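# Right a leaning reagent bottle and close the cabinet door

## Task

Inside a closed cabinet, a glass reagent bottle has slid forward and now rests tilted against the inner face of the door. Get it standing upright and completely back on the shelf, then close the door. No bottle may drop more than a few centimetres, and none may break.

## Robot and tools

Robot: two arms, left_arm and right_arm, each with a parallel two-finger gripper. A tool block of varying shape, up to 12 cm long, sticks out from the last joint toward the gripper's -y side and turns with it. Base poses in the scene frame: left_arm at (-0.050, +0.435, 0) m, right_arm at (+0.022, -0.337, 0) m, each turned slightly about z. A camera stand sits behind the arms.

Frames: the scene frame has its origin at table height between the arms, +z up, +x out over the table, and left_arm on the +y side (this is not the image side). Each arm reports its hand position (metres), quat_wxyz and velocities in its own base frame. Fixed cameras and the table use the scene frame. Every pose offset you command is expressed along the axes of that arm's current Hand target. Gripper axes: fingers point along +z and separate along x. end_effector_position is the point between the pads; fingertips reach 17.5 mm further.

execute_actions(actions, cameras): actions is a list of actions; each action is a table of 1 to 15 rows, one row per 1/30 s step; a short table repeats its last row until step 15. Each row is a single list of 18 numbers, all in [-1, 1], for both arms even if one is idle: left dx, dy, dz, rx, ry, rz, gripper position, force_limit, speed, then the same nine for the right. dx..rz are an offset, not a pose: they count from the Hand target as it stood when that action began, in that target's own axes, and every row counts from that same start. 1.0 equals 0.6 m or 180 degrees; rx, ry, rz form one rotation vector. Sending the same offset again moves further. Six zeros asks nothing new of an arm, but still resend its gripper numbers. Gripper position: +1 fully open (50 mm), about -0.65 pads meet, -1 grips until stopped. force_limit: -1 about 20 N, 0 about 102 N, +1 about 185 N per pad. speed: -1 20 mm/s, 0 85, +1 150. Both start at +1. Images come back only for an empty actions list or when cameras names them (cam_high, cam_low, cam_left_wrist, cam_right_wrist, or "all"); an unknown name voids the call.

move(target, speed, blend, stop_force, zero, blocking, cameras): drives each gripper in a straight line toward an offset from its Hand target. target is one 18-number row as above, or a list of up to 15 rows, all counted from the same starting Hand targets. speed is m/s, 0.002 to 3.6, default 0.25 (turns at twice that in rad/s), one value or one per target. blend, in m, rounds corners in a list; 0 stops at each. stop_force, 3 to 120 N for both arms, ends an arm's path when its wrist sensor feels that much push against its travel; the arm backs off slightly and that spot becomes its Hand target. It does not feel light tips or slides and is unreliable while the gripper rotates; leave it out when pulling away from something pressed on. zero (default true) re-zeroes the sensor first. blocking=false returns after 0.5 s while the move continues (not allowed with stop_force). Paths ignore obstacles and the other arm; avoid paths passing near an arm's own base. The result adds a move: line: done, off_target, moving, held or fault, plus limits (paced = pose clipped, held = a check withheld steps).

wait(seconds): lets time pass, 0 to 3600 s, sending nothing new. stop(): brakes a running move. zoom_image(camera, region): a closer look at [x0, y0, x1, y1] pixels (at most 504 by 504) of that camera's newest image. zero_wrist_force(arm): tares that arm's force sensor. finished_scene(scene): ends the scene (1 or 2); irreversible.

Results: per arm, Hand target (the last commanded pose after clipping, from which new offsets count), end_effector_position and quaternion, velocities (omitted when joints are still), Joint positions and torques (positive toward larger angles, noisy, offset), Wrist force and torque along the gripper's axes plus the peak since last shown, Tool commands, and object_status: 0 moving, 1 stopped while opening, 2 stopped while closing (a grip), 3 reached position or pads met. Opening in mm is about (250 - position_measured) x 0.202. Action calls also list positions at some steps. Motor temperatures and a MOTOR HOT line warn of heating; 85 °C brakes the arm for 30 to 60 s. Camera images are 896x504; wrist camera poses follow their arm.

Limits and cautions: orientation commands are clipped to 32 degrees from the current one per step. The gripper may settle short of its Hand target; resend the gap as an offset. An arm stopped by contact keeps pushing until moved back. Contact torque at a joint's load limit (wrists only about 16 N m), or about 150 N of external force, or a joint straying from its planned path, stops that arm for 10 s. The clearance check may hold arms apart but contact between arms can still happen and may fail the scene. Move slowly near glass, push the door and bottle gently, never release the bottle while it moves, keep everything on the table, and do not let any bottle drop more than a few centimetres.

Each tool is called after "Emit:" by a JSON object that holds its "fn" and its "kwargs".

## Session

Emit:
{"fn": "execute_actions", "kwargs": {"actions": []}}

Emit:
{"fn": "zoom_image", "kwargs": {"camera": "cam_high", "region": [150, 130, 420, 400]}}

Scene clock: 0.00 s.
left_arm: end_effector_position=(+0.2346, -0.0445, +0.1919) position_measured=3 object_status=3 end_effector_quat_wxyz=(-0.057, -0.011, +0.991, -0.117) | right_arm: end_effector_position=(+0.1043, +0.6049, +0.3400) position_measured=3 object_status=3 end_effector_quat_wxyz=(+0.102, +0.452, +0.806, +0.368)
Joint positions: left_arm=[-0.47 -2.23 2.376 -1.724 -1.831 -2.064] | right_arm=[5.048 -1.54 -1.868 -0.893 0.884 1.208]
Joint velocities: within noise
Joint torques (N m): no reading
Motor temperatures (°C): left_arm=[41 31 39 40 45 37] | right_arm=[39 40 38 38 48 40]
Wrist force (N): no reading
Wrist torque (N m): no reading
Wrist force, peak (N): no reading
Hand target: left_arm +0.2346, -0.0445, +0.1919; -0.057, -0.011, +0.991, -0.117 | right_arm +0.1043, +0.6049, +0.3400; +0.102, +0.452, +0.806, +0.368
Tool commands: left_gripper/position=+1.0 left_gripper/force_limit=+1.0 left_gripper/speed=+1.0 right_gripper/position=+1.0 right_gripper/force_limit=+1.0 right_gripper/speed=+1.0
camera_calibration:
cam_left_wrist: T_world_to_cam=[[-0.98728, -0.03471, 0.15516, 0.19819], [-0.01415, 0.99118, 0.13174, 0.03965], [-0.15836, 0.12787, -0.97907, 0.36224]] pos_world=[0.2536, -0.07874, 0.31869]
cam_right_wrist: T_world_to_cam=[[-0.61684, 0.77102, 0.1582, -0.45886], [0.43259, 0.16419, 0.88651, -0.42187], [0.65755, 0.61528, -0.43482, -0.1599]] pos_world=[0.00459, 0.52144, 0.37706]

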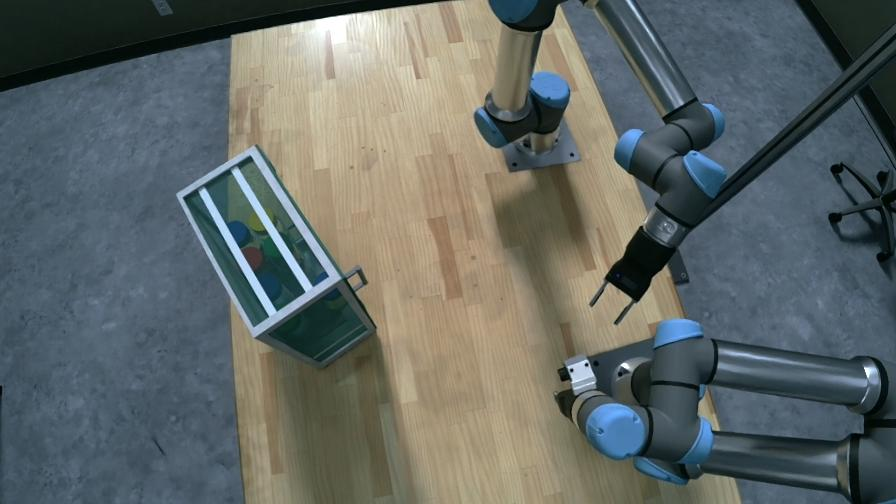

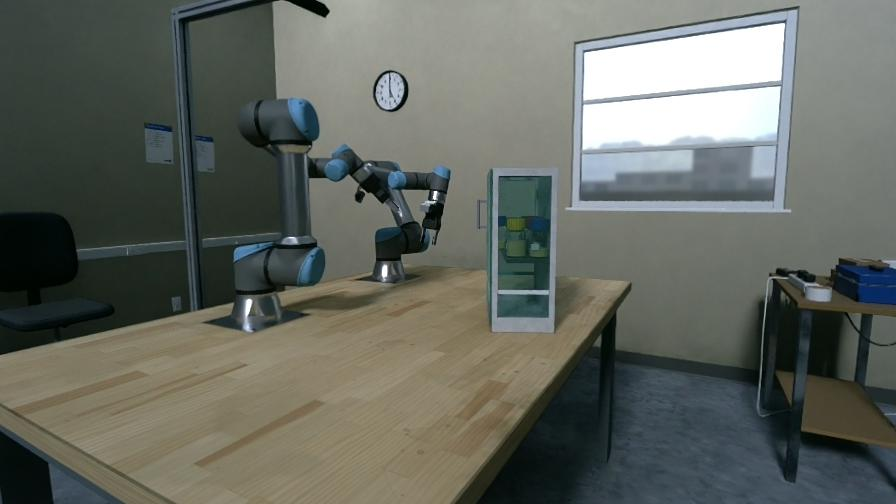

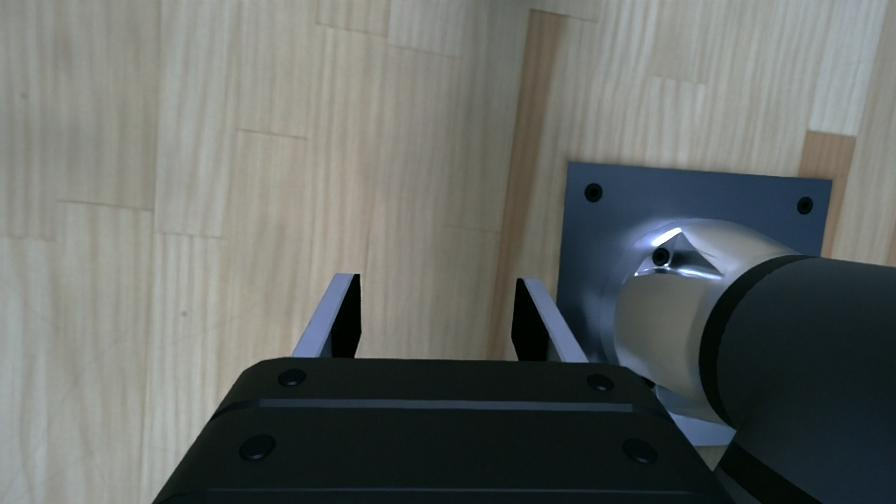

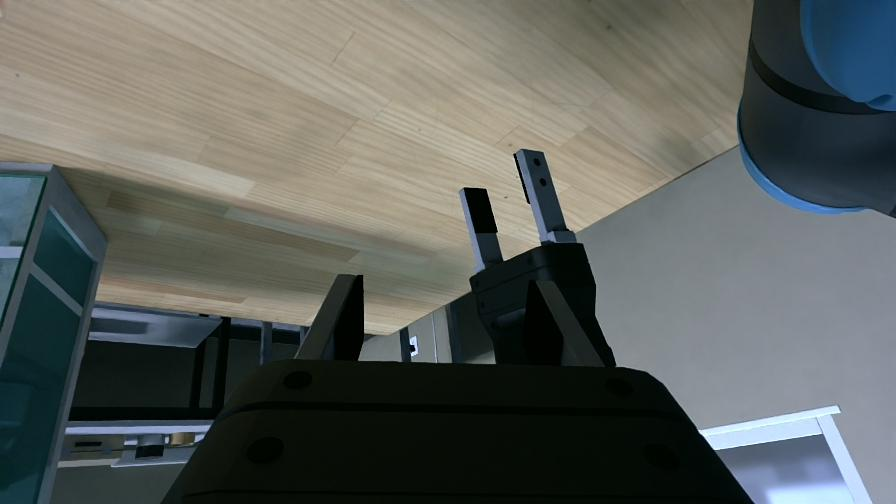

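Scaled by 1.867 from the camera's image (finer frame: 1280x720).

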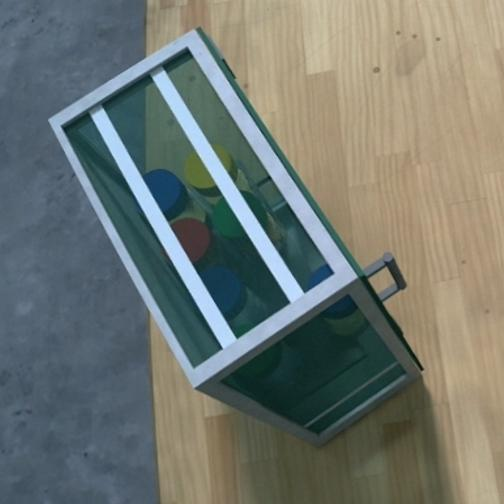

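Emit:
{"fn": "move", "kwargs": {"target": [0,0,0,0,0,0,1,1,1,-0.718,0.165,-0.023,0.041,0.356,0.857,1,1,1], "speed": 0.7}}

Emit:
{"fn": "move", "kwargs": {"target": [-0.410,-0.330,-0.172,0.413,-0.2485,-0.1485,1,1,1,0,0,0,0,0,0,1,1,1], "speed": 0.5, "cameras": ["all"]}}

Emit:
{"fn": "zoom_image", "kwargs": {"camera": "cam_left_wrist", "region": [380, 80, 600, 360]}}

Emit:
{"fn": "zoom_image", "kwargs": {"camera": "cam_right_wrist", "region": [390, 110, 610, 390]}}

Scene clock: 33.17 s.
left_arm: end_effector_position=(+0.2346, -0.0445, +0.1919) position_measured=3 object_status=3 end_effector_quat_wxyz=(-0.057, -0.011, +0.991, -0.117) | right_arm: end_effector_position=(+0.4080, +0.2836, +0.3454) position_measured=3 object_status=3 end_effector_quat_wxyz=(+0.652, -0.654, +0.269, -0.271) end_effector_velocity=(-0.001, +0.000, +0.001) end_effector_angular_velocity=(+0.006, +0.003, +0.001)
Joint positions: left_arm=[-0.47 -2.23 2.376 -1.724 -1.831 -2.064] | right_arm=[4.133 -1.603 -2.594 1.054 1.366 3.138]
Joint velocities: left_arm=[within noise] | right_arm=[0.001 0.003 -0.001 0 0 0.006]
Joint torques (N m): left_arm=[-0.85 1.77 -22.93 -3 -0.53 0.27] | right_arm=[-6.33 24.39 5.28 2.35 -0.81 1.24]
Wrist force (N): left_arm=[0.2 0.0 0.0] | right_arm=[-0.3 -2.5 3.2]
Wrist torque (N m): left_arm=[0.00 -0.04 0.00] | right_arm=[-0.63 0.05 -0.25]
Wrist force, peak (N): left_arm=[0.4 -0.6 -0.4] | right_arm=[-0.7 -3.5 3.0]
Hand target: left_arm +0.2346, -0.0445, +0.1919; -0.057, -0.011, +0.991, -0.117 | right_arm +0.4080, +0.2835, +0.3454; +0.653, -0.654, +0.269, -0.271
Off the commanded pose: left_arm 0.000 m, 0 deg | right_arm 0.000 m, 0 deg.
move: done

Scene clock: 35.33 s.
left_arm: end_effector_position=(+0.4973, -0.2108, +0.3089) position_measured=3 object_status=3 end_effector_quat_wxyz=(+0.290, -0.290, +0.646, -0.644) end_effector_velocity=(+0.001, +0.001, +0.000) end_effector_angular_velocity=(-0.003, -0.001, +0.005) | right_arm: end_effector_position=(+0.4080, +0.2835, +0.3454) position_measured=3 object_status=3 end_effector_quat_wxyz=(+0.653, -0.654, +0.269, -0.271)
Joint positions: left_arm=[-0.578 -1.283 2.448 -4.305 -1.72 -3.14] | right_arm=[4.133 -1.603 -2.594 1.054 1.366 3.139]
Joint velocities: left_arm=[0 0.001 0.001 -0.005 0.005 -0.002] | right_arm=[within noise]
Joint torques (N m): left_arm=[-8.07 -13.49 -12.91 -4.43 1.34 -0.31] | right_arm=[-6.28 24.99 3.42 4.07 -0.71 -1.49]
Wrist force (N): left_arm=[0.7 -0.6 -1.2] | right_arm=[-0.3 -2.6 3.2]
Wrist torque (N m): left_arm=[-0.31 -0.11 -0.09] | right_arm=[-0.64 0.05 -0.26]
Wrist force, peak (N): left_arm=[-1.1 7.3 3.9] | right_arm=[-0.3 -2.6 3.5]
Hand target: left_arm +0.4973, -0.2108, +0.3089; +0.290, -0.290, +0.646, -0.644 | right_arm +0.4080, +0.2835, +0.3454; +0.653, -0.654, +0.269, -0.271
Off the commanded pose: left_arm 0.000 m, 0 deg | right_arm 0.000 m, 0 deg.
move: done
cam_left_wrist: T_world_to_cam=[[-0.68827, -0.72468, 0.03358, 0.177], [-0.28085, 0.2235, -0.93337, 0.49261], [0.66888, -0.65184, -0.35735, -0.22815]] pos_world=[0.41277, -0.13055, 0.37231]
cam_right_wrist: T_world_to_cam=[[0.68316, -0.72852, 0.0505, -0.09271], [-0.20902, -0.26132, -0.94235, 0.50874], [0.69972, 0.63322, -0.3308, -0.21766]] pos_world=[0.32197, 0.20323, 0.41209]

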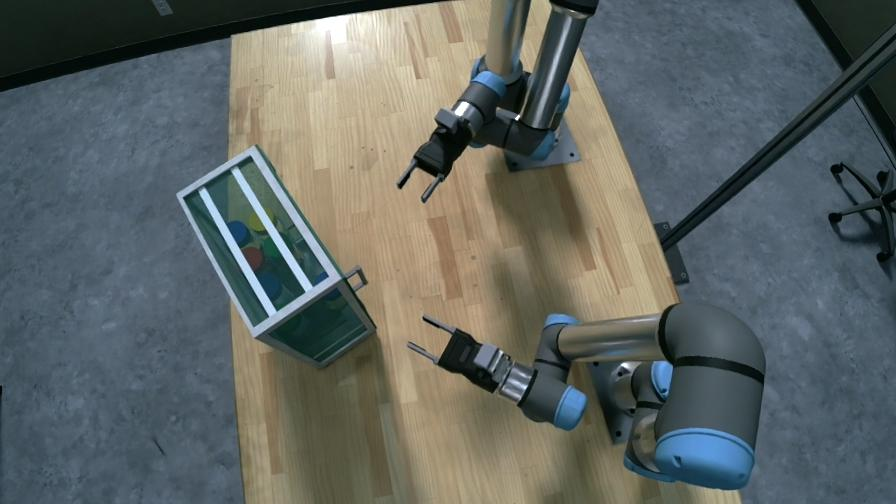

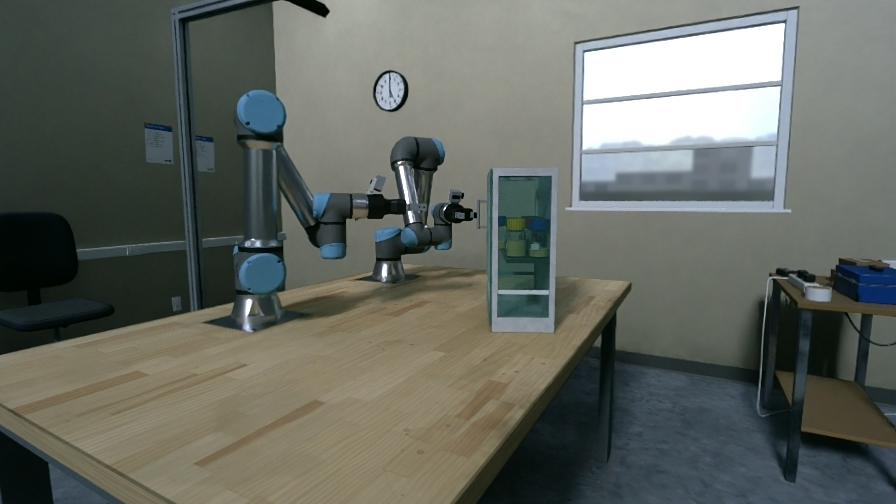

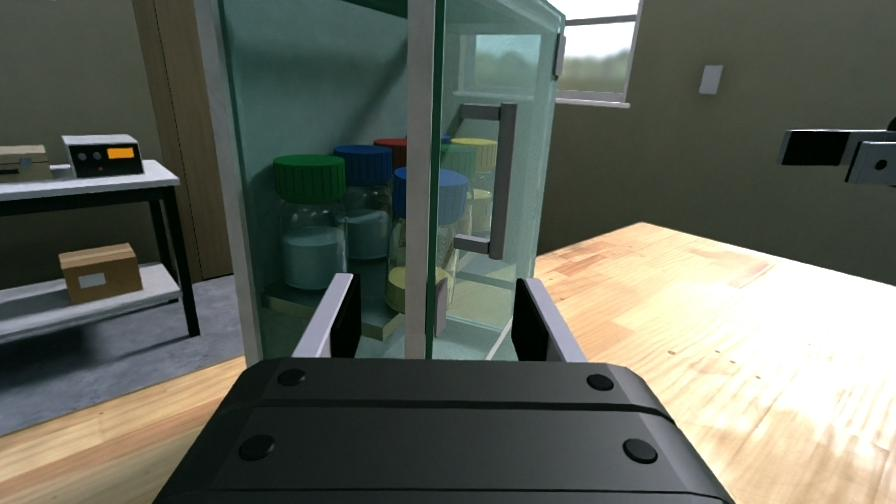

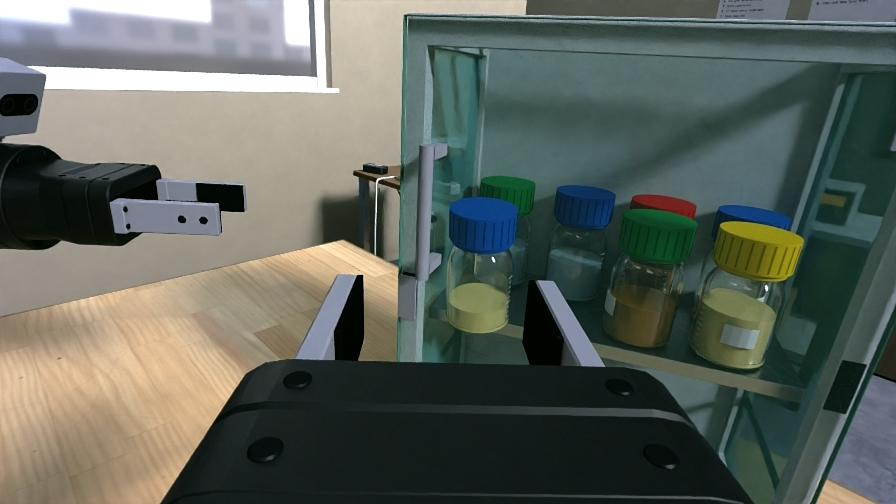

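Scaled by 1.800 from the camera's image (finer frame: 1280x720).

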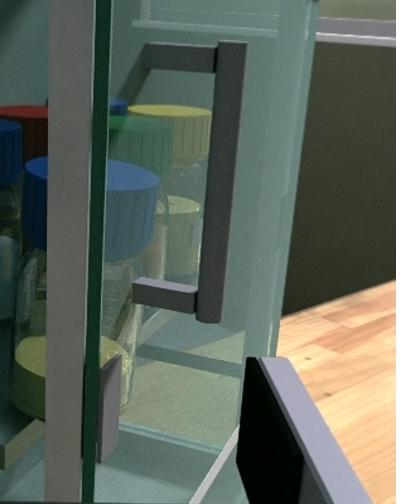

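Scaled by 1.800 from the camera's image (finer frame: 1280x720).

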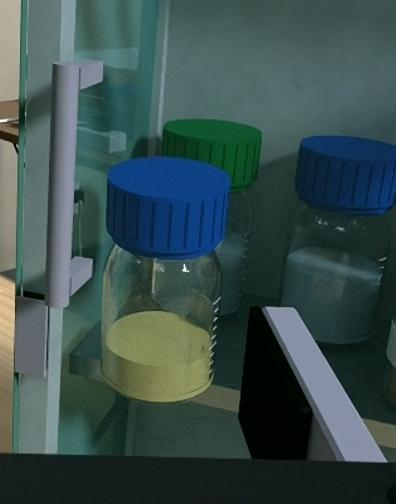

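Emit:
{"fn": "move", "kwargs": {"target": [[0,0,0,0,0,0,1,1,1,-0.0138,0.0073,0.24,0,0,0,1,1,1],[0,0,0,0,0,0,1,1,1,-0.0138,0.0073,0.3333,0,0,0,1,1,1]], "speed": [0.2,0.08], "blend": [0.01,0], "stop_force": 12, "cameras": ["cam_right_wrist","cam_left_wrist"]}}

Scene clock: 54.57 s.
left_arm: end_effector_position=(+0.4973, -0.2108, +0.3089) position_measured=3 object_status=3 end_effector_quat_wxyz=(+0.290, -0.290, +0.646, -0.644) | right_arm: end_effector_position=(+0.5435, +0.4308, +0.3408) position_measured=3 object_status=3 end_effector_quat_wxyz=(+0.653, -0.654, +0.269, -0.271)
Joint positions: left_arm=[-0.578 -1.283 2.448 -4.305 -1.719 -3.14] | right_arm=[4.053 -1.993 -2.054 0.905 1.445 3.138]
Joint torques (N m): left_arm=[-5.46 -12.31 -17.44 -5.37 1.41 -0.46] | right_arm=[6.03 48.79 20.28 2.85 -0.42 -1.37]
Wrist force (N): left_arm=[0.3 -0.8 -1.0] | right_arm=[-0.3 -2.2 3.2]
Wrist torque (N m): left_arm=[-0.33 -0.06 -0.09] | right_arm=[-0.57 0.07 -0.25]
Wrist force, peak (N): left_arm=[0.7 -0.9 -1.4] | right_arm=[-0.6 -2.2 4.7]
Hand target: left_arm +0.4973, -0.2108, +0.3089; +0.290, -0.290, +0.646, -0.644 | right_arm +0.5435, +0.4308, +0.3408; +0.653, -0.654, +0.269, -0.271
Off the commanded pose: left_arm 0.000 m, 0 deg | right_arm 0.000 m, 0 deg.
move: done
cam_left_wrist: T_world_to_cam=[[-0.68821, -0.72473, 0.03363, 0.17694], [-0.28076, 0.2233, -0.93344, 0.49257], [0.66899, -0.65184, -0.35715, -0.22827]] pos_world=[0.41277, -0.13055, 0.37231]
cam_right_wrist: T_world_to_cam=[[0.68316, -0.72852, 0.0505, -0.07767], [-0.20902, -0.26132, -0.94235, 0.57124], [0.69972, 0.63322, -0.3308, -0.40733]] pos_world=[0.45747, 0.35063, 0.40749]
Images, in order (width x height): cam_left_wrist 896x504, cam_right_wrist 896x504.

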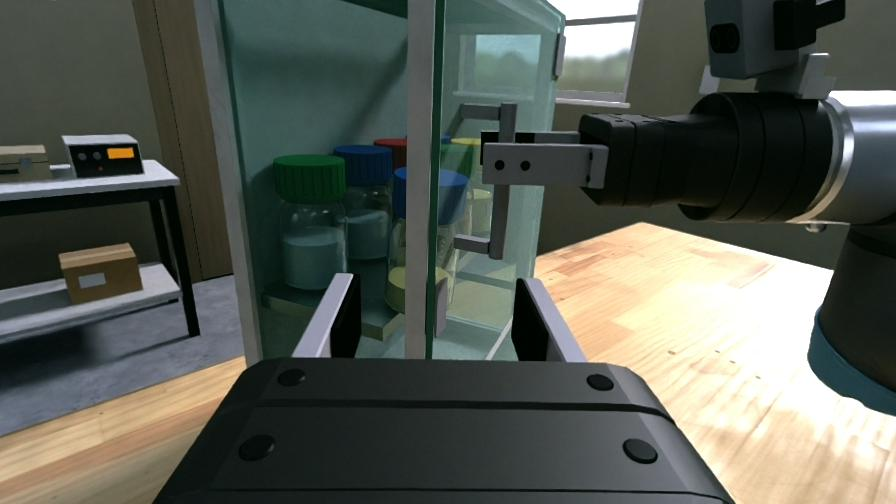

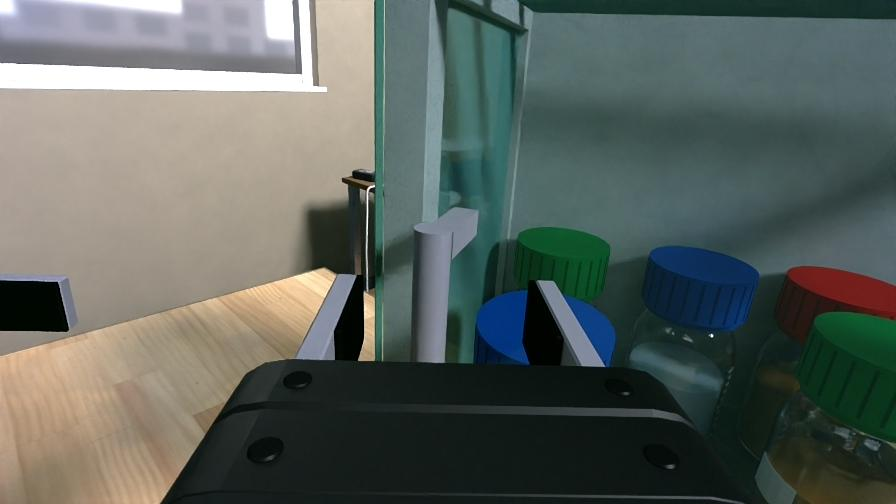

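Emit:
{"fn": "move", "kwargs": {"target": [[0,0,0,0,0,0,1,1,1,-0.0067,0,0,0,0,0,1,1,1],[0,0,0,0,0,0,-1,-1,1,-0.0067,0,0,0,0,0,-1,-1,-0.2],[0.0223,0.0748,0.2032,0,0.1056,0,-1,-1,1,-0.0147,0,-0.0517,0,-0.035,0,-1,-1,-0.2]], "speed": [0.05,0.1,0.1], "cameras": ["cam_right_wrist","cam_left_wrist","cam_high"]}}

Emit:
{"fn": "zoom_image", "kwargs": {"camera": "cam_left_wrist", "region": [300, 50, 600, 350]}}

Scene clock: 69.33 s.
left_arm: end_effector_position=(+0.5796, -0.3016, +0.2637) position_measured=251 object_status=3 end_effector_quat_wxyz=(+0.179, -0.179, +0.685, -0.683) | right_arm: end_effector_position=(+0.5153, +0.4150, +0.3409) position_measured=202 object_status=2 end_effector_quat_wxyz=(+0.666, -0.668, +0.233, -0.235)
Joint positions: left_arm=[-0.461 -0.947 2.011 -4.203 -2.167 -3.14] | right_arm=[4.012 -1.95 -2.127 0.934 1.596 3.138]
Joint torques (N m): left_arm=[-3.8 -52.43 -19.01 -4.76 -1.39 -0.11] | right_arm=[5.52 18.93 23.78 1.46 0.48 -1.55]
Wrist force (N): left_arm=[0.0 -0.9 -1.4] | right_arm=[-1.9 1.7 3.3]
Wrist torque (N m): left_arm=[-0.33 0.01 -0.08] | right_arm=[-0.53 0.05 -0.21]
Wrist force, peak (N): left_arm=[0.7 -1.5 -2.3] | right_arm=[-2.0 -6.0 12.5]
Hand target: left_arm +0.5796, -0.3017, +0.2638; +0.179, -0.179, +0.685, -0.683 | right_arm +0.5153, +0.4151, +0.3408; +0.666, -0.668, +0.233, -0.235
Off the commanded pose: left_arm 0.000 m, 0 deg | right_arm 0.000 m, 0 deg.
move: done
cam_left_wrist: T_world_to_cam=[[-0.88658, -0.46129, 0.03442, 0.3635], [-0.19369, 0.30262, -0.93322, 0.46712], [0.42007, -0.83404, -0.35765, -0.26926]] pos_world=[0.52586, -0.19825, 0.32711]
cam_right_wrist: T_world_to_cam=[[0.75884, -0.64933, 0.05033, -0.14175], [-0.17932, -0.28261, -0.94233, 0.55482], [0.62611, 0.70605, -0.33089, -0.3698]] pos_world=[0.43859, 0.32585, 0.40759]
Images, in order (width x height): cam_high 896x504, cam_left_wrist 896x504, cam_right_wrist 896x504.

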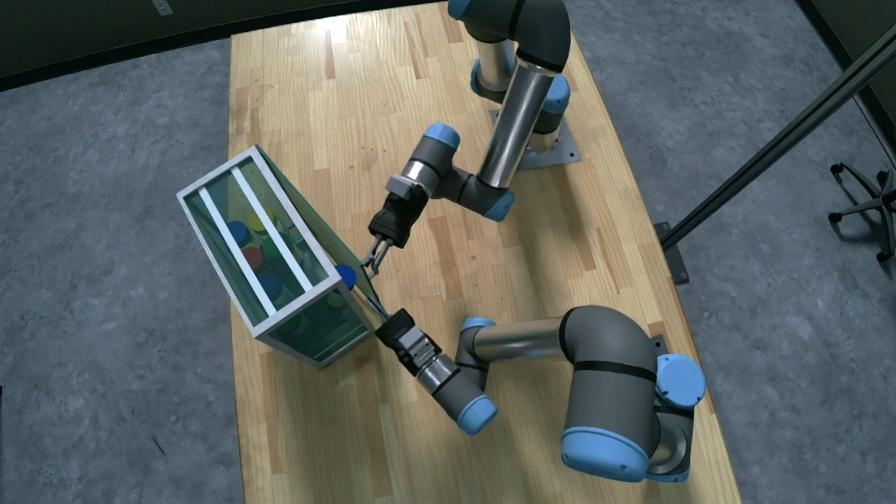

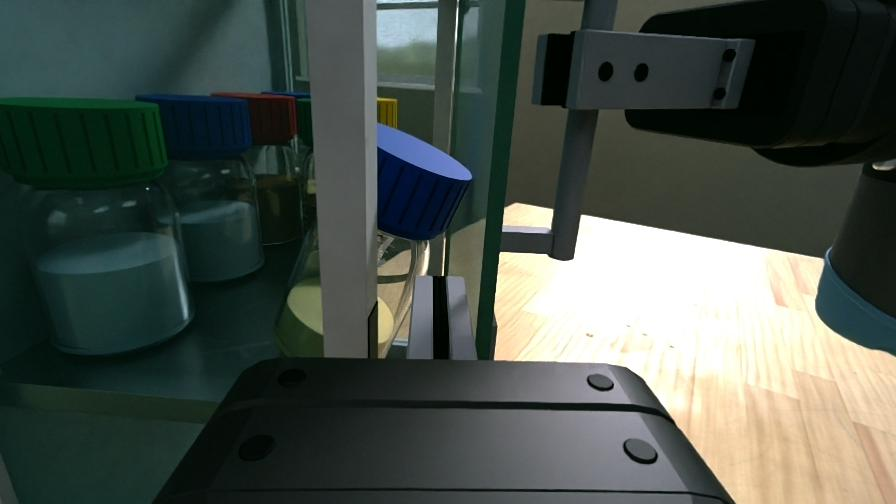

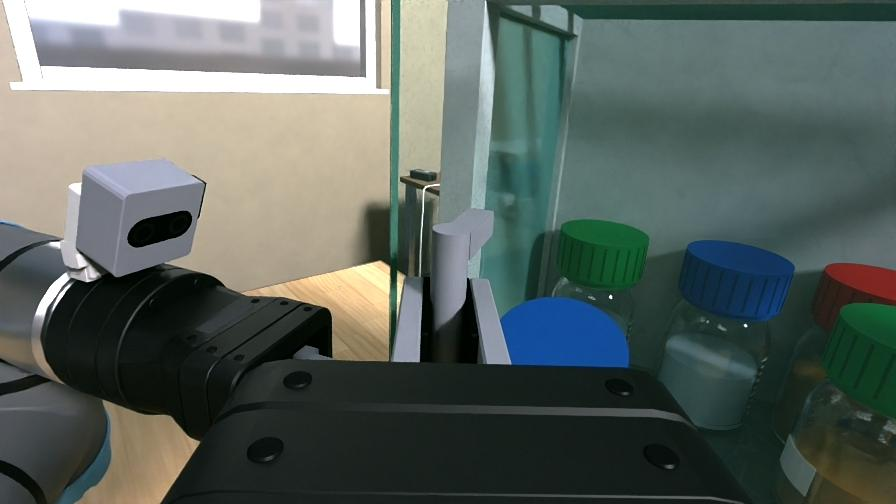

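Scaled by 1.680 from the camera's image (finer frame: 1280x720).

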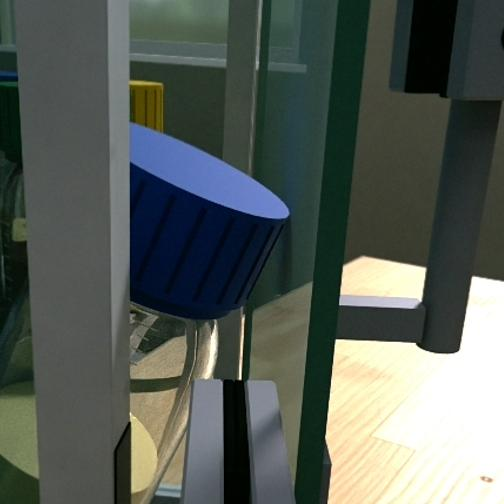

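Emit:
{"fn": "move", "kwargs": {"target": [0.001,0,0.1117,0,0,0,-1,-1,1,0,0,0,0,0,0,-1,-1,-0.2], "speed": 0.07, "stop_force": 8, "cameras": ["cam_left_wrist"]}}

Scene clock: 75.80 s.
left_arm: end_effector_position=(+0.6110, -0.3589, +0.2637) position_measured=251 object_status=3 end_effector_quat_wxyz=(+0.179, -0.179, +0.685, -0.683) | right_arm: end_effector_position=(+0.5153, +0.4151, +0.3407) position_measured=202 object_status=2 end_effector_quat_wxyz=(+0.666, -0.668, +0.233, -0.235)
Joint positions: left_arm=[-0.537 -0.888 1.877 -4.128 -2.091 -3.14] | right_arm=[4.013 -1.951 -2.127 0.934 1.596 3.138]
Joint torques (N m): left_arm=[-3.74 -62.17 -23.36 0.39 1.32 -0.33] | right_arm=[4.96 21.64 6.29 4.44 0.58 -1.6]
Wrist force (N): left_arm=[0.5 -0.8 -1.7] | right_arm=[-2.0 2.5 3.6]
Wrist torque (N m): left_arm=[-0.34 0.02 -0.08] | right_arm=[-0.56 0.05 -0.22]
Wrist force, peak (N): left_arm=[1.8 20.4 -53.4] | right_arm=[-1.9 3.7 3.4]
Hand target: left_arm +0.6110, -0.3589, +0.2637; +0.179, -0.179, +0.685, -0.683 (not the last commanded pose) | right_arm +0.5153, +0.4151, +0.3408; +0.666, -0.668, +0.233, -0.235
Off the commanded pose: left_arm 0.002 m, 0 deg | right_arm 0.000 m, 0 deg.
move: contact (left_arm)
cam_left_wrist: T_world_to_cam=[[-0.8867, -0.46107, 0.03428, 0.36522], [-0.19339, 0.30254, -0.93331, 0.49037], [0.41995, -0.8342, -0.35743, -0.33024]] pos_world=[0.55736, -0.25545, 0.32711]

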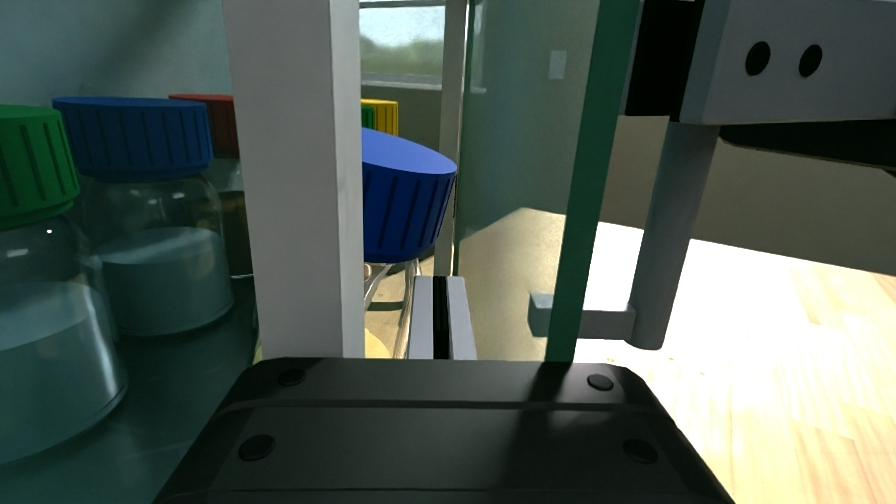

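Emit:
{"fn": "move", "kwargs": {"target": [[0,0,-0.0033,0,0,0,-1,-1,1,0,0,0,0,0,0,-1,-1,-0.2],[-0.011,-0.003,-0.0033,0,0,0,-1,-1,1,0,0,0,0,0,0,-1,-1,-0.2]], "speed": 0.04, "cameras": ["cam_left_wrist","cam_right_wrist"]}}

Scene clock: 79.50 s.
left_arm: end_effector_position=(+0.6159, -0.3540, +0.2656) position_measured=251 object_status=3 end_effector_quat_wxyz=(+0.179, -0.179, +0.685, -0.683) end_effector_velocity=(-0.002, -0.001, -0.002) end_effector_angular_velocity=(+0.000, +0.003, +0.001) | right_arm: end_effector_position=(+0.5153, +0.4151, +0.3408) position_measured=202 object_status=2 end_effector_quat_wxyz=(+0.666, -0.668, +0.233, -0.235)
Joint positions: left_arm=[-0.523 -0.887 1.866 -4.118 -2.105 -3.14] | right_arm=[4.013 -1.951 -2.127 0.934 1.596 3.138]
Joint velocities: left_arm=[-0.005 -0.001 0.007 -0.005 0.006 -0.001] | right_arm=[within noise]
Joint torques (N m): left_arm=[-6.43 -29.62 -3.35 -4.75 1.6 0.62] | right_arm=[4.73 31.27 5.82 4.41 -0.08 -1.16]
Wrist force (N): left_arm=[0.8 -0.4 -1.4] | right_arm=[-1.7 3.0 3.5]
Wrist torque (N m): left_arm=[-0.27 -0.03 -0.08] | right_arm=[-0.55 0.03 -0.22]
Wrist force, peak (N): left_arm=[0.4 2.5 -18.1] | right_arm=[-0.4 1.9 6.2]
Hand target: left_arm +0.6158, -0.3540, +0.2655; +0.179, -0.179, +0.685, -0.683 | right_arm +0.5153, +0.4151, +0.3408; +0.666, -0.668, +0.233, -0.235
Off the commanded pose: left_arm 0.000 m, 0 deg | right_arm 0.000 m, 0 deg.
move: done
cam_left_wrist: T_world_to_cam=[[-0.88676, -0.46096, 0.03418, 0.37176], [-0.19328, 0.30262, -0.93331, 0.49154], [0.41987, -0.83423, -0.35744, -0.32745]] pos_world=[0.56216, -0.25055, 0.32901]
cam_right_wrist: T_world_to_cam=[[0.75895, -0.6492, 0.05033, -0.14185], [-0.17941, -0.2828, -0.94225, 0.55484], [0.62594, 0.70609, -0.33111, -0.36982]] pos_world=[0.43869, 0.32595, 0.40749]

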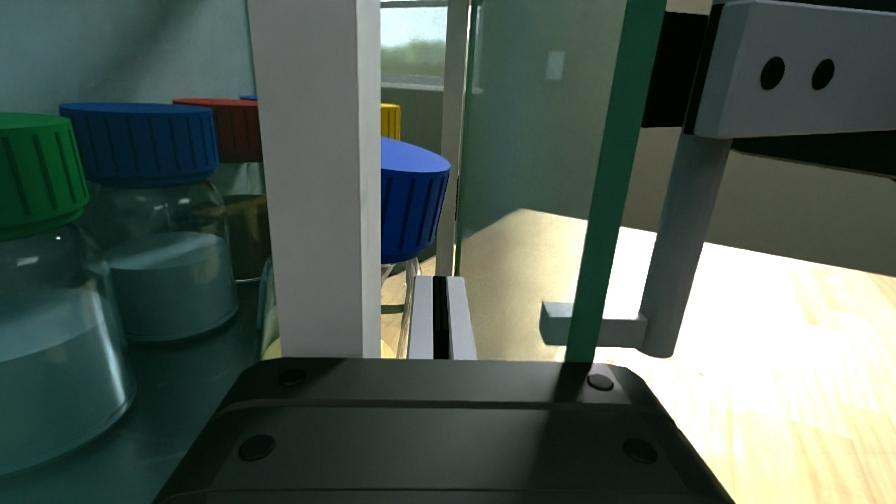

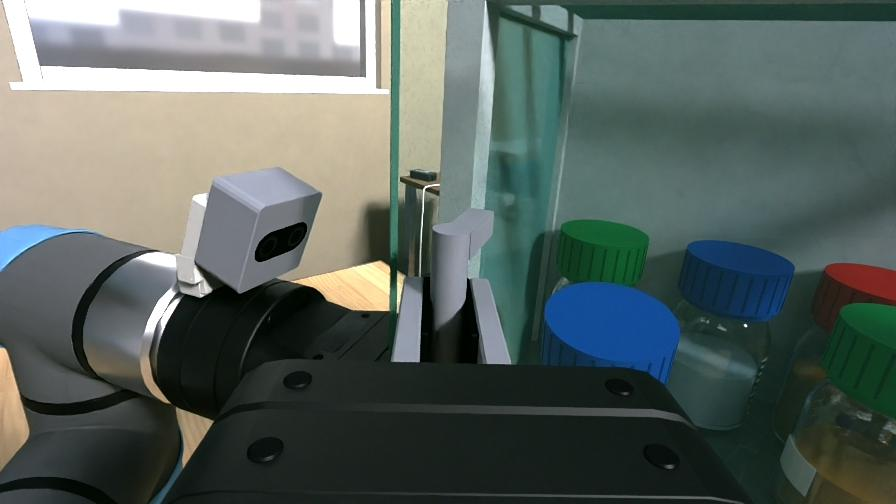

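Emit:
{"fn": "move", "kwargs": {"target": [[0,0,0,0,0,0,-1,-1,1,-0.0148,0,-0.088,0,-0.0594,0,-1,-1,-0.2],[0,0,0,0,0,0,-1,-1,1,-0.0078,0,-0.1795,0,-0.1206,0,-1,-1,-0.2],[0,0,0,0,0,0,-1,-1,1,0.0167,0,-0.2683,0,-0.1817,0,-1,-1,-0.2],[0,0,0,0,0,0,-1,-1,1,0.0575,0,-0.3508,0,-0.2428,0,-1,-1,-0.2]], "speed": 0.13, "blend": [0.01,0.01,0.01,0], "cameras": ["cam_left_wrist","cam_high"]}}

Emit:
{"fn": "move", "kwargs": {"target": [[0.0105,0,-0.0012,0,-0.15,0,-1,-1,1,0,0,0,0,0,0,-1,-1,-0.2],[0.0122,0,0.0055,0,-0.30,0,-1,-1,1,0,0,0,0,0,0,-1,-1,-0.2]], "speed": 0.12, "blend": [0.003,0], "cameras": ["cam_left_wrist","cam_high"]}}

Scene clock: 98.03 s.
left_arm: end_effector_position=(+0.6158, -0.3540, +0.2655) position_measured=251 object_status=3 end_effector_quat_wxyz=(+0.179, -0.179, +0.685, -0.683) | right_arm: end_effector_position=(+0.4108, +0.2292, +0.3411) position_measured=202 object_status=2 end_effector_quat_wxyz=(+0.705, -0.708, -0.031, +0.031)
Joint positions: left_arm=[-0.524 -0.887 1.867 -4.119 -2.105 -3.14] | right_arm=[3.387 -1.984 -2.067 0.888 2.984 3.12]
Joint torques (N m): left_arm=[-4.33 -25.63 -4.44 -5.01 1.8 -0.1] | right_arm=[-12.3 43.62 14.67 -1.47 -13.01 -0.27]
Wrist force (N): left_arm=[0.8 -0.8 -1.6] | right_arm=[-46.2 13.1 15.8]
Wrist torque (N m): left_arm=[-0.32 -0.04 -0.08] | right_arm=[-0.57 -0.09 -0.31]
Wrist force, peak (N): left_arm=[1.2 -0.8 -1.8] | right_arm=[-53.0 20.8 17.8]
Hand target: left_arm +0.6158, -0.3540, +0.2655; +0.179, -0.179, +0.685, -0.683 | right_arm +0.4107, +0.2292, +0.3412; +0.705, -0.708, -0.032, +0.031
Off the commanded pose: left_arm 0.000 m, 0 deg | right_arm 0.000 m, 0 deg.
move: done
cam_left_wrist: T_world_to_cam=[[-0.8867, -0.46107, 0.03428, 0.37158], [-0.19339, 0.30254, -0.93331, 0.49148], [0.41995, -0.8342, -0.35743, -0.32749]] pos_world=[0.56206, -0.25055, 0.32891]
Images, in order (width x height): cam_high 896x504, cam_left_wrist 896x504.

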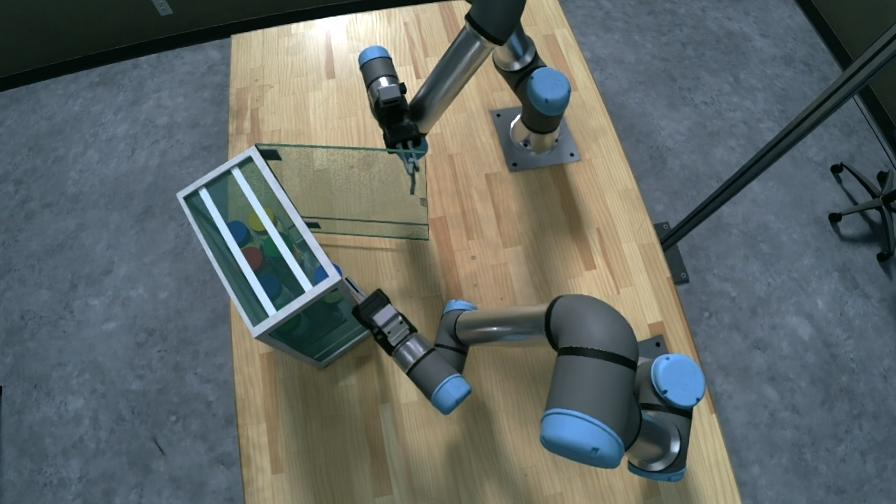

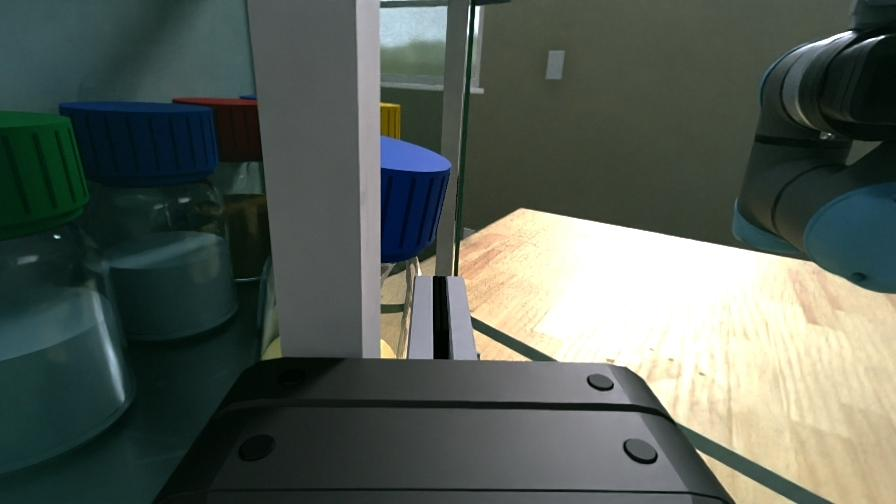

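Scene clock: 102.43 s.
left_arm: end_effector_position=(+0.6111, -0.3606, +0.2654) position_measured=251 object_status=3 end_effector_quat_wxyz=(+0.471, -0.470, +0.529, -0.527) | right_arm: end_effector_position=(+0.4107, +0.2292, +0.3412) position_measured=202 object_status=2 end_effector_quat_wxyz=(+0.705, -0.708, -0.032, +0.031)
Joint positions: left_arm=[-1.031 -0.915 1.932 -4.157 -0.656 -3.141] | right_arm=[3.387 -1.983 -2.067 0.888 2.984 3.12]
Joint torques (N m): left_arm=[2.03 -57.08 -2.99 -4.18 1.66 0.74] | right_arm=[-13.43 42.31 13.06 -1.43 -8.16 1.04]
Wrist force (N): left_arm=[0.6 -0.9 -1.5] | right_arm=[-45.5 14.2 15.5]
Wrist torque (N m): left_arm=[-0.29 -0.04 -0.08] | right_arm=[-0.54 -0.07 -0.31]
Wrist force, peak (N): left_arm=[5.8 -0.6 -3.3] | right_arm=[-46.3 13.4 15.7]
Hand target: left_arm +0.6111, -0.3604, +0.2655; +0.471, -0.470, +0.529, -0.527 | right_arm +0.4107, +0.2292, +0.3412; +0.705, -0.708, -0.032, +0.031
Off the commanded pose: left_arm 0.000 m, 0 deg | right_arm 0.000 m, 0 deg.
move: done
cam_left_wrist: T_world_to_cam=[[-0.14844, -0.98838, 0.03257, -0.27642], [-0.3572, 0.02287, -0.93375, 0.49186], [0.92215, -0.15024, -0.35645, -0.39154]] pos_world=[0.49572, -0.34329, 0.32871]
Images, in order (width x height): cam_high 896x504, cam_left_wrist 896x504.

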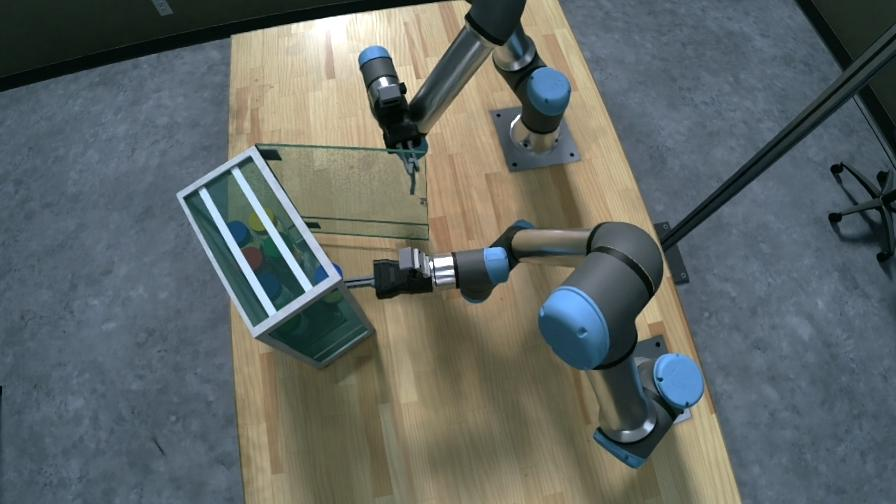

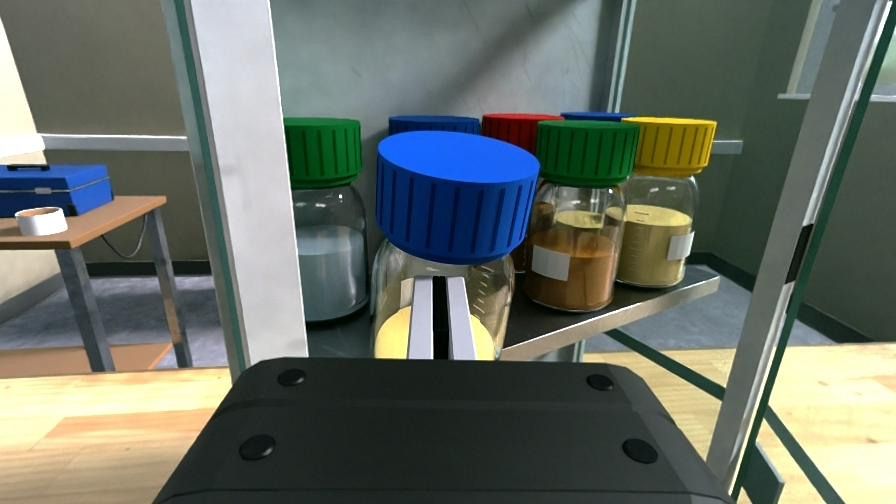

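Emit:
{"fn": "move", "kwargs": {"target": [[-0.02,0.004,0.035,0,0,0,-1,-1,1,-0.005,0,0,0,0,0,-1,-1,-0.2],[-0.0363,0.006,0.0763,0,0,0,-1,-1,1,-0.005,0,0,0,0,0,-1,-1,-0.2]], "speed": 0.03, "stop_force": 12, "blend": [0.004,0], "cameras": ["cam_left_wrist"]}}

Scene clock: 110.60 s.
left_arm: end_effector_position=(+0.6515, -0.3461, +0.2622) position_measured=251 object_status=3 end_effector_quat_wxyz=(+0.471, -0.470, +0.529, -0.527) | right_arm: end_effector_position=(+0.4102, +0.2291, +0.3412) position_measured=202 object_status=2 end_effector_quat_wxyz=(+0.705, -0.708, -0.032, +0.031)
Joint positions: left_arm=[-0.943 -0.879 1.866 -4.127 -0.743 -3.14] | right_arm=[3.387 -1.983 -2.069 0.889 2.984 3.12]
Joint torques (N m): left_arm=[7.14 -59.46 -4.92 1.15 -1.43 0.21] | right_arm=[-19.75 16.07 35.07 -3.69 -5.05 -0.27]
Wrist force (N): left_arm=[0.7 -1.3 -11.1] | right_arm=[-32.0 13.9 11.9]
Wrist torque (N m): left_arm=[-0.17 -0.43 -0.07] | right_arm=[-0.55 0.00 -0.34]
Wrist force, peak (N): left_arm=[9.3 17.3 -59.0] | right_arm=[-45.6 14.3 15.7]
Hand target: left_arm +0.6515, -0.3461, +0.2622; +0.471, -0.470, +0.529, -0.527 (not the last commanded pose) | right_arm +0.4102, +0.2291, +0.3412; +0.705, -0.708, -0.032, +0.031 (not the last commanded pose)
Off the commanded pose: left_arm 0.008 m, 0 deg | right_arm 0.002 m, 0 deg.
move: contact (left_arm, right_arm); path passed 1 of 2 targets
cam_left_wrist: T_world_to_cam=[[-0.14825, -0.98841, 0.03278, -0.25617], [-0.35704, 0.02258, -0.93381, 0.5028], [0.92225, -0.15015, -0.35625, -0.42784]] pos_world=[0.53612, -0.32879, 0.32551]

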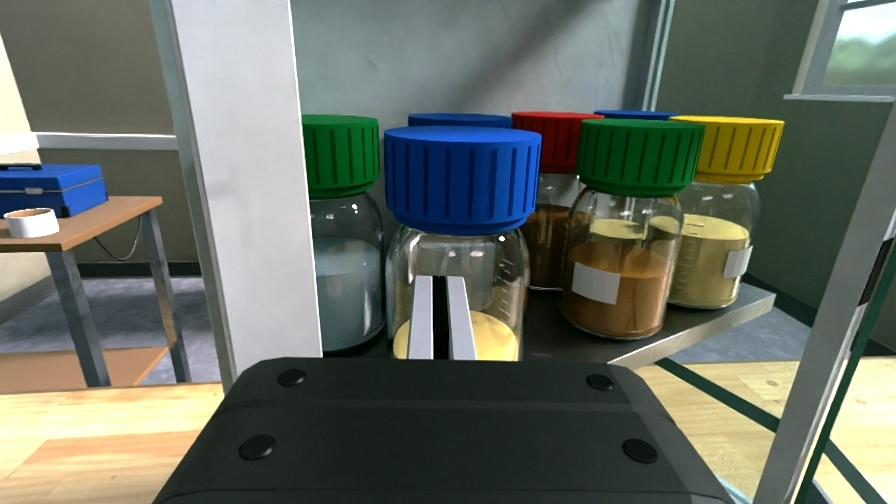

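Emit:
{"fn": "move", "kwargs": {"target": [[0,0,-0.03,0,0,0,-1,-1,1,0,0,0,0,0,0,-1,-1,-0.2],[0.03,-0.05,-0.15,0,0,0,-1,-1,1,0,0,0,0,0,0,-1,-1,-0.2]], "speed": 0.15, "blend": [0.005,0], "cameras": ["cam_left_wrist","cam_high"]}}

Emit:
{"fn": "zoom_image", "kwargs": {"camera": "cam_left_wrist", "region": [250, 80, 650, 360]}}

Scene clock: 121.33 s.
left_arm: end_effector_position=(+0.5601, -0.3536, +0.2923) position_measured=251 object_status=3 end_effector_quat_wxyz=(+0.471, -0.470, +0.529, -0.527) | right_arm: end_effector_position=(+0.4102, +0.2291, +0.3412) position_measured=202 object_status=2 end_effector_quat_wxyz=(+0.705, -0.708, -0.032, +0.031)
Joint positions: left_arm=[-1.124 -1.032 2.054 -4.162 -0.562 -3.141] | right_arm=[3.387 -1.983 -2.069 0.889 2.984 3.12]
Joint torques (N m): left_arm=[-5.09 -28.14 -15.21 -0.54 1.32 0.28] | right_arm=[-20.52 15.68 34.27 -3.61 -5.19 -1.58]
Wrist force (N): left_arm=[0.1 -0.9 -1.3] | right_arm=[-31.9 13.7 12.0]
Wrist torque (N m): left_arm=[-0.35 0.00 -0.09] | right_arm=[-0.58 -0.02 -0.34]
Wrist force, peak (N): left_arm=[0.9 -1.0 -11.5] | right_arm=[-32.0 13.9 12.0]
Hand target: left_arm +0.5600, -0.3536, +0.2923; +0.471, -0.470, +0.529, -0.527 | right_arm +0.4102, +0.2291, +0.3412; +0.705, -0.708, -0.032, +0.031
Off the commanded pose: left_arm 0.000 m, 0 deg | right_arm 0.000 m, 0 deg.
move: done
cam_left_wrist: T_world_to_cam=[[-0.14834, -0.98839, 0.03282, -0.27818], [-0.35704, 0.02258, -0.93382, 0.49845], [0.92224, -0.15024, -0.35624, -0.33399]] pos_world=[0.44472, -0.33639, 0.35561]
Images, in order (width x height): cam_high 896x504, cam_left_wrist 896x504.

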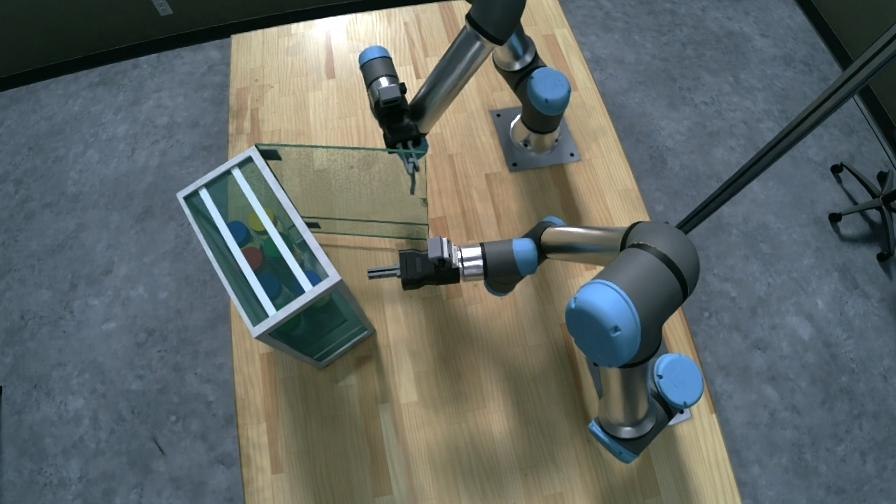

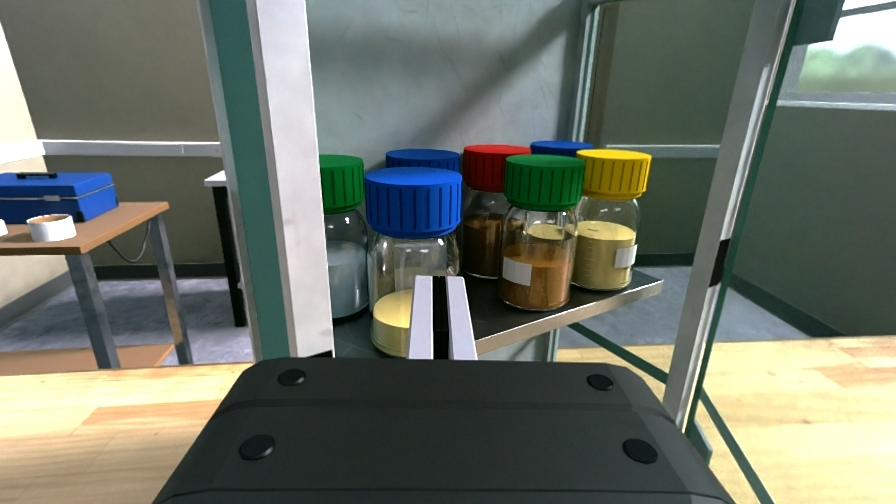

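Scaled by 1.260 from the camera's image (finer frame: 1280x720).

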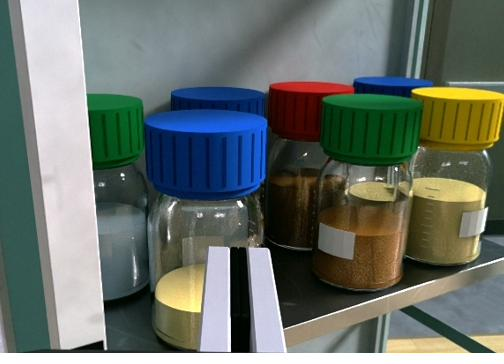

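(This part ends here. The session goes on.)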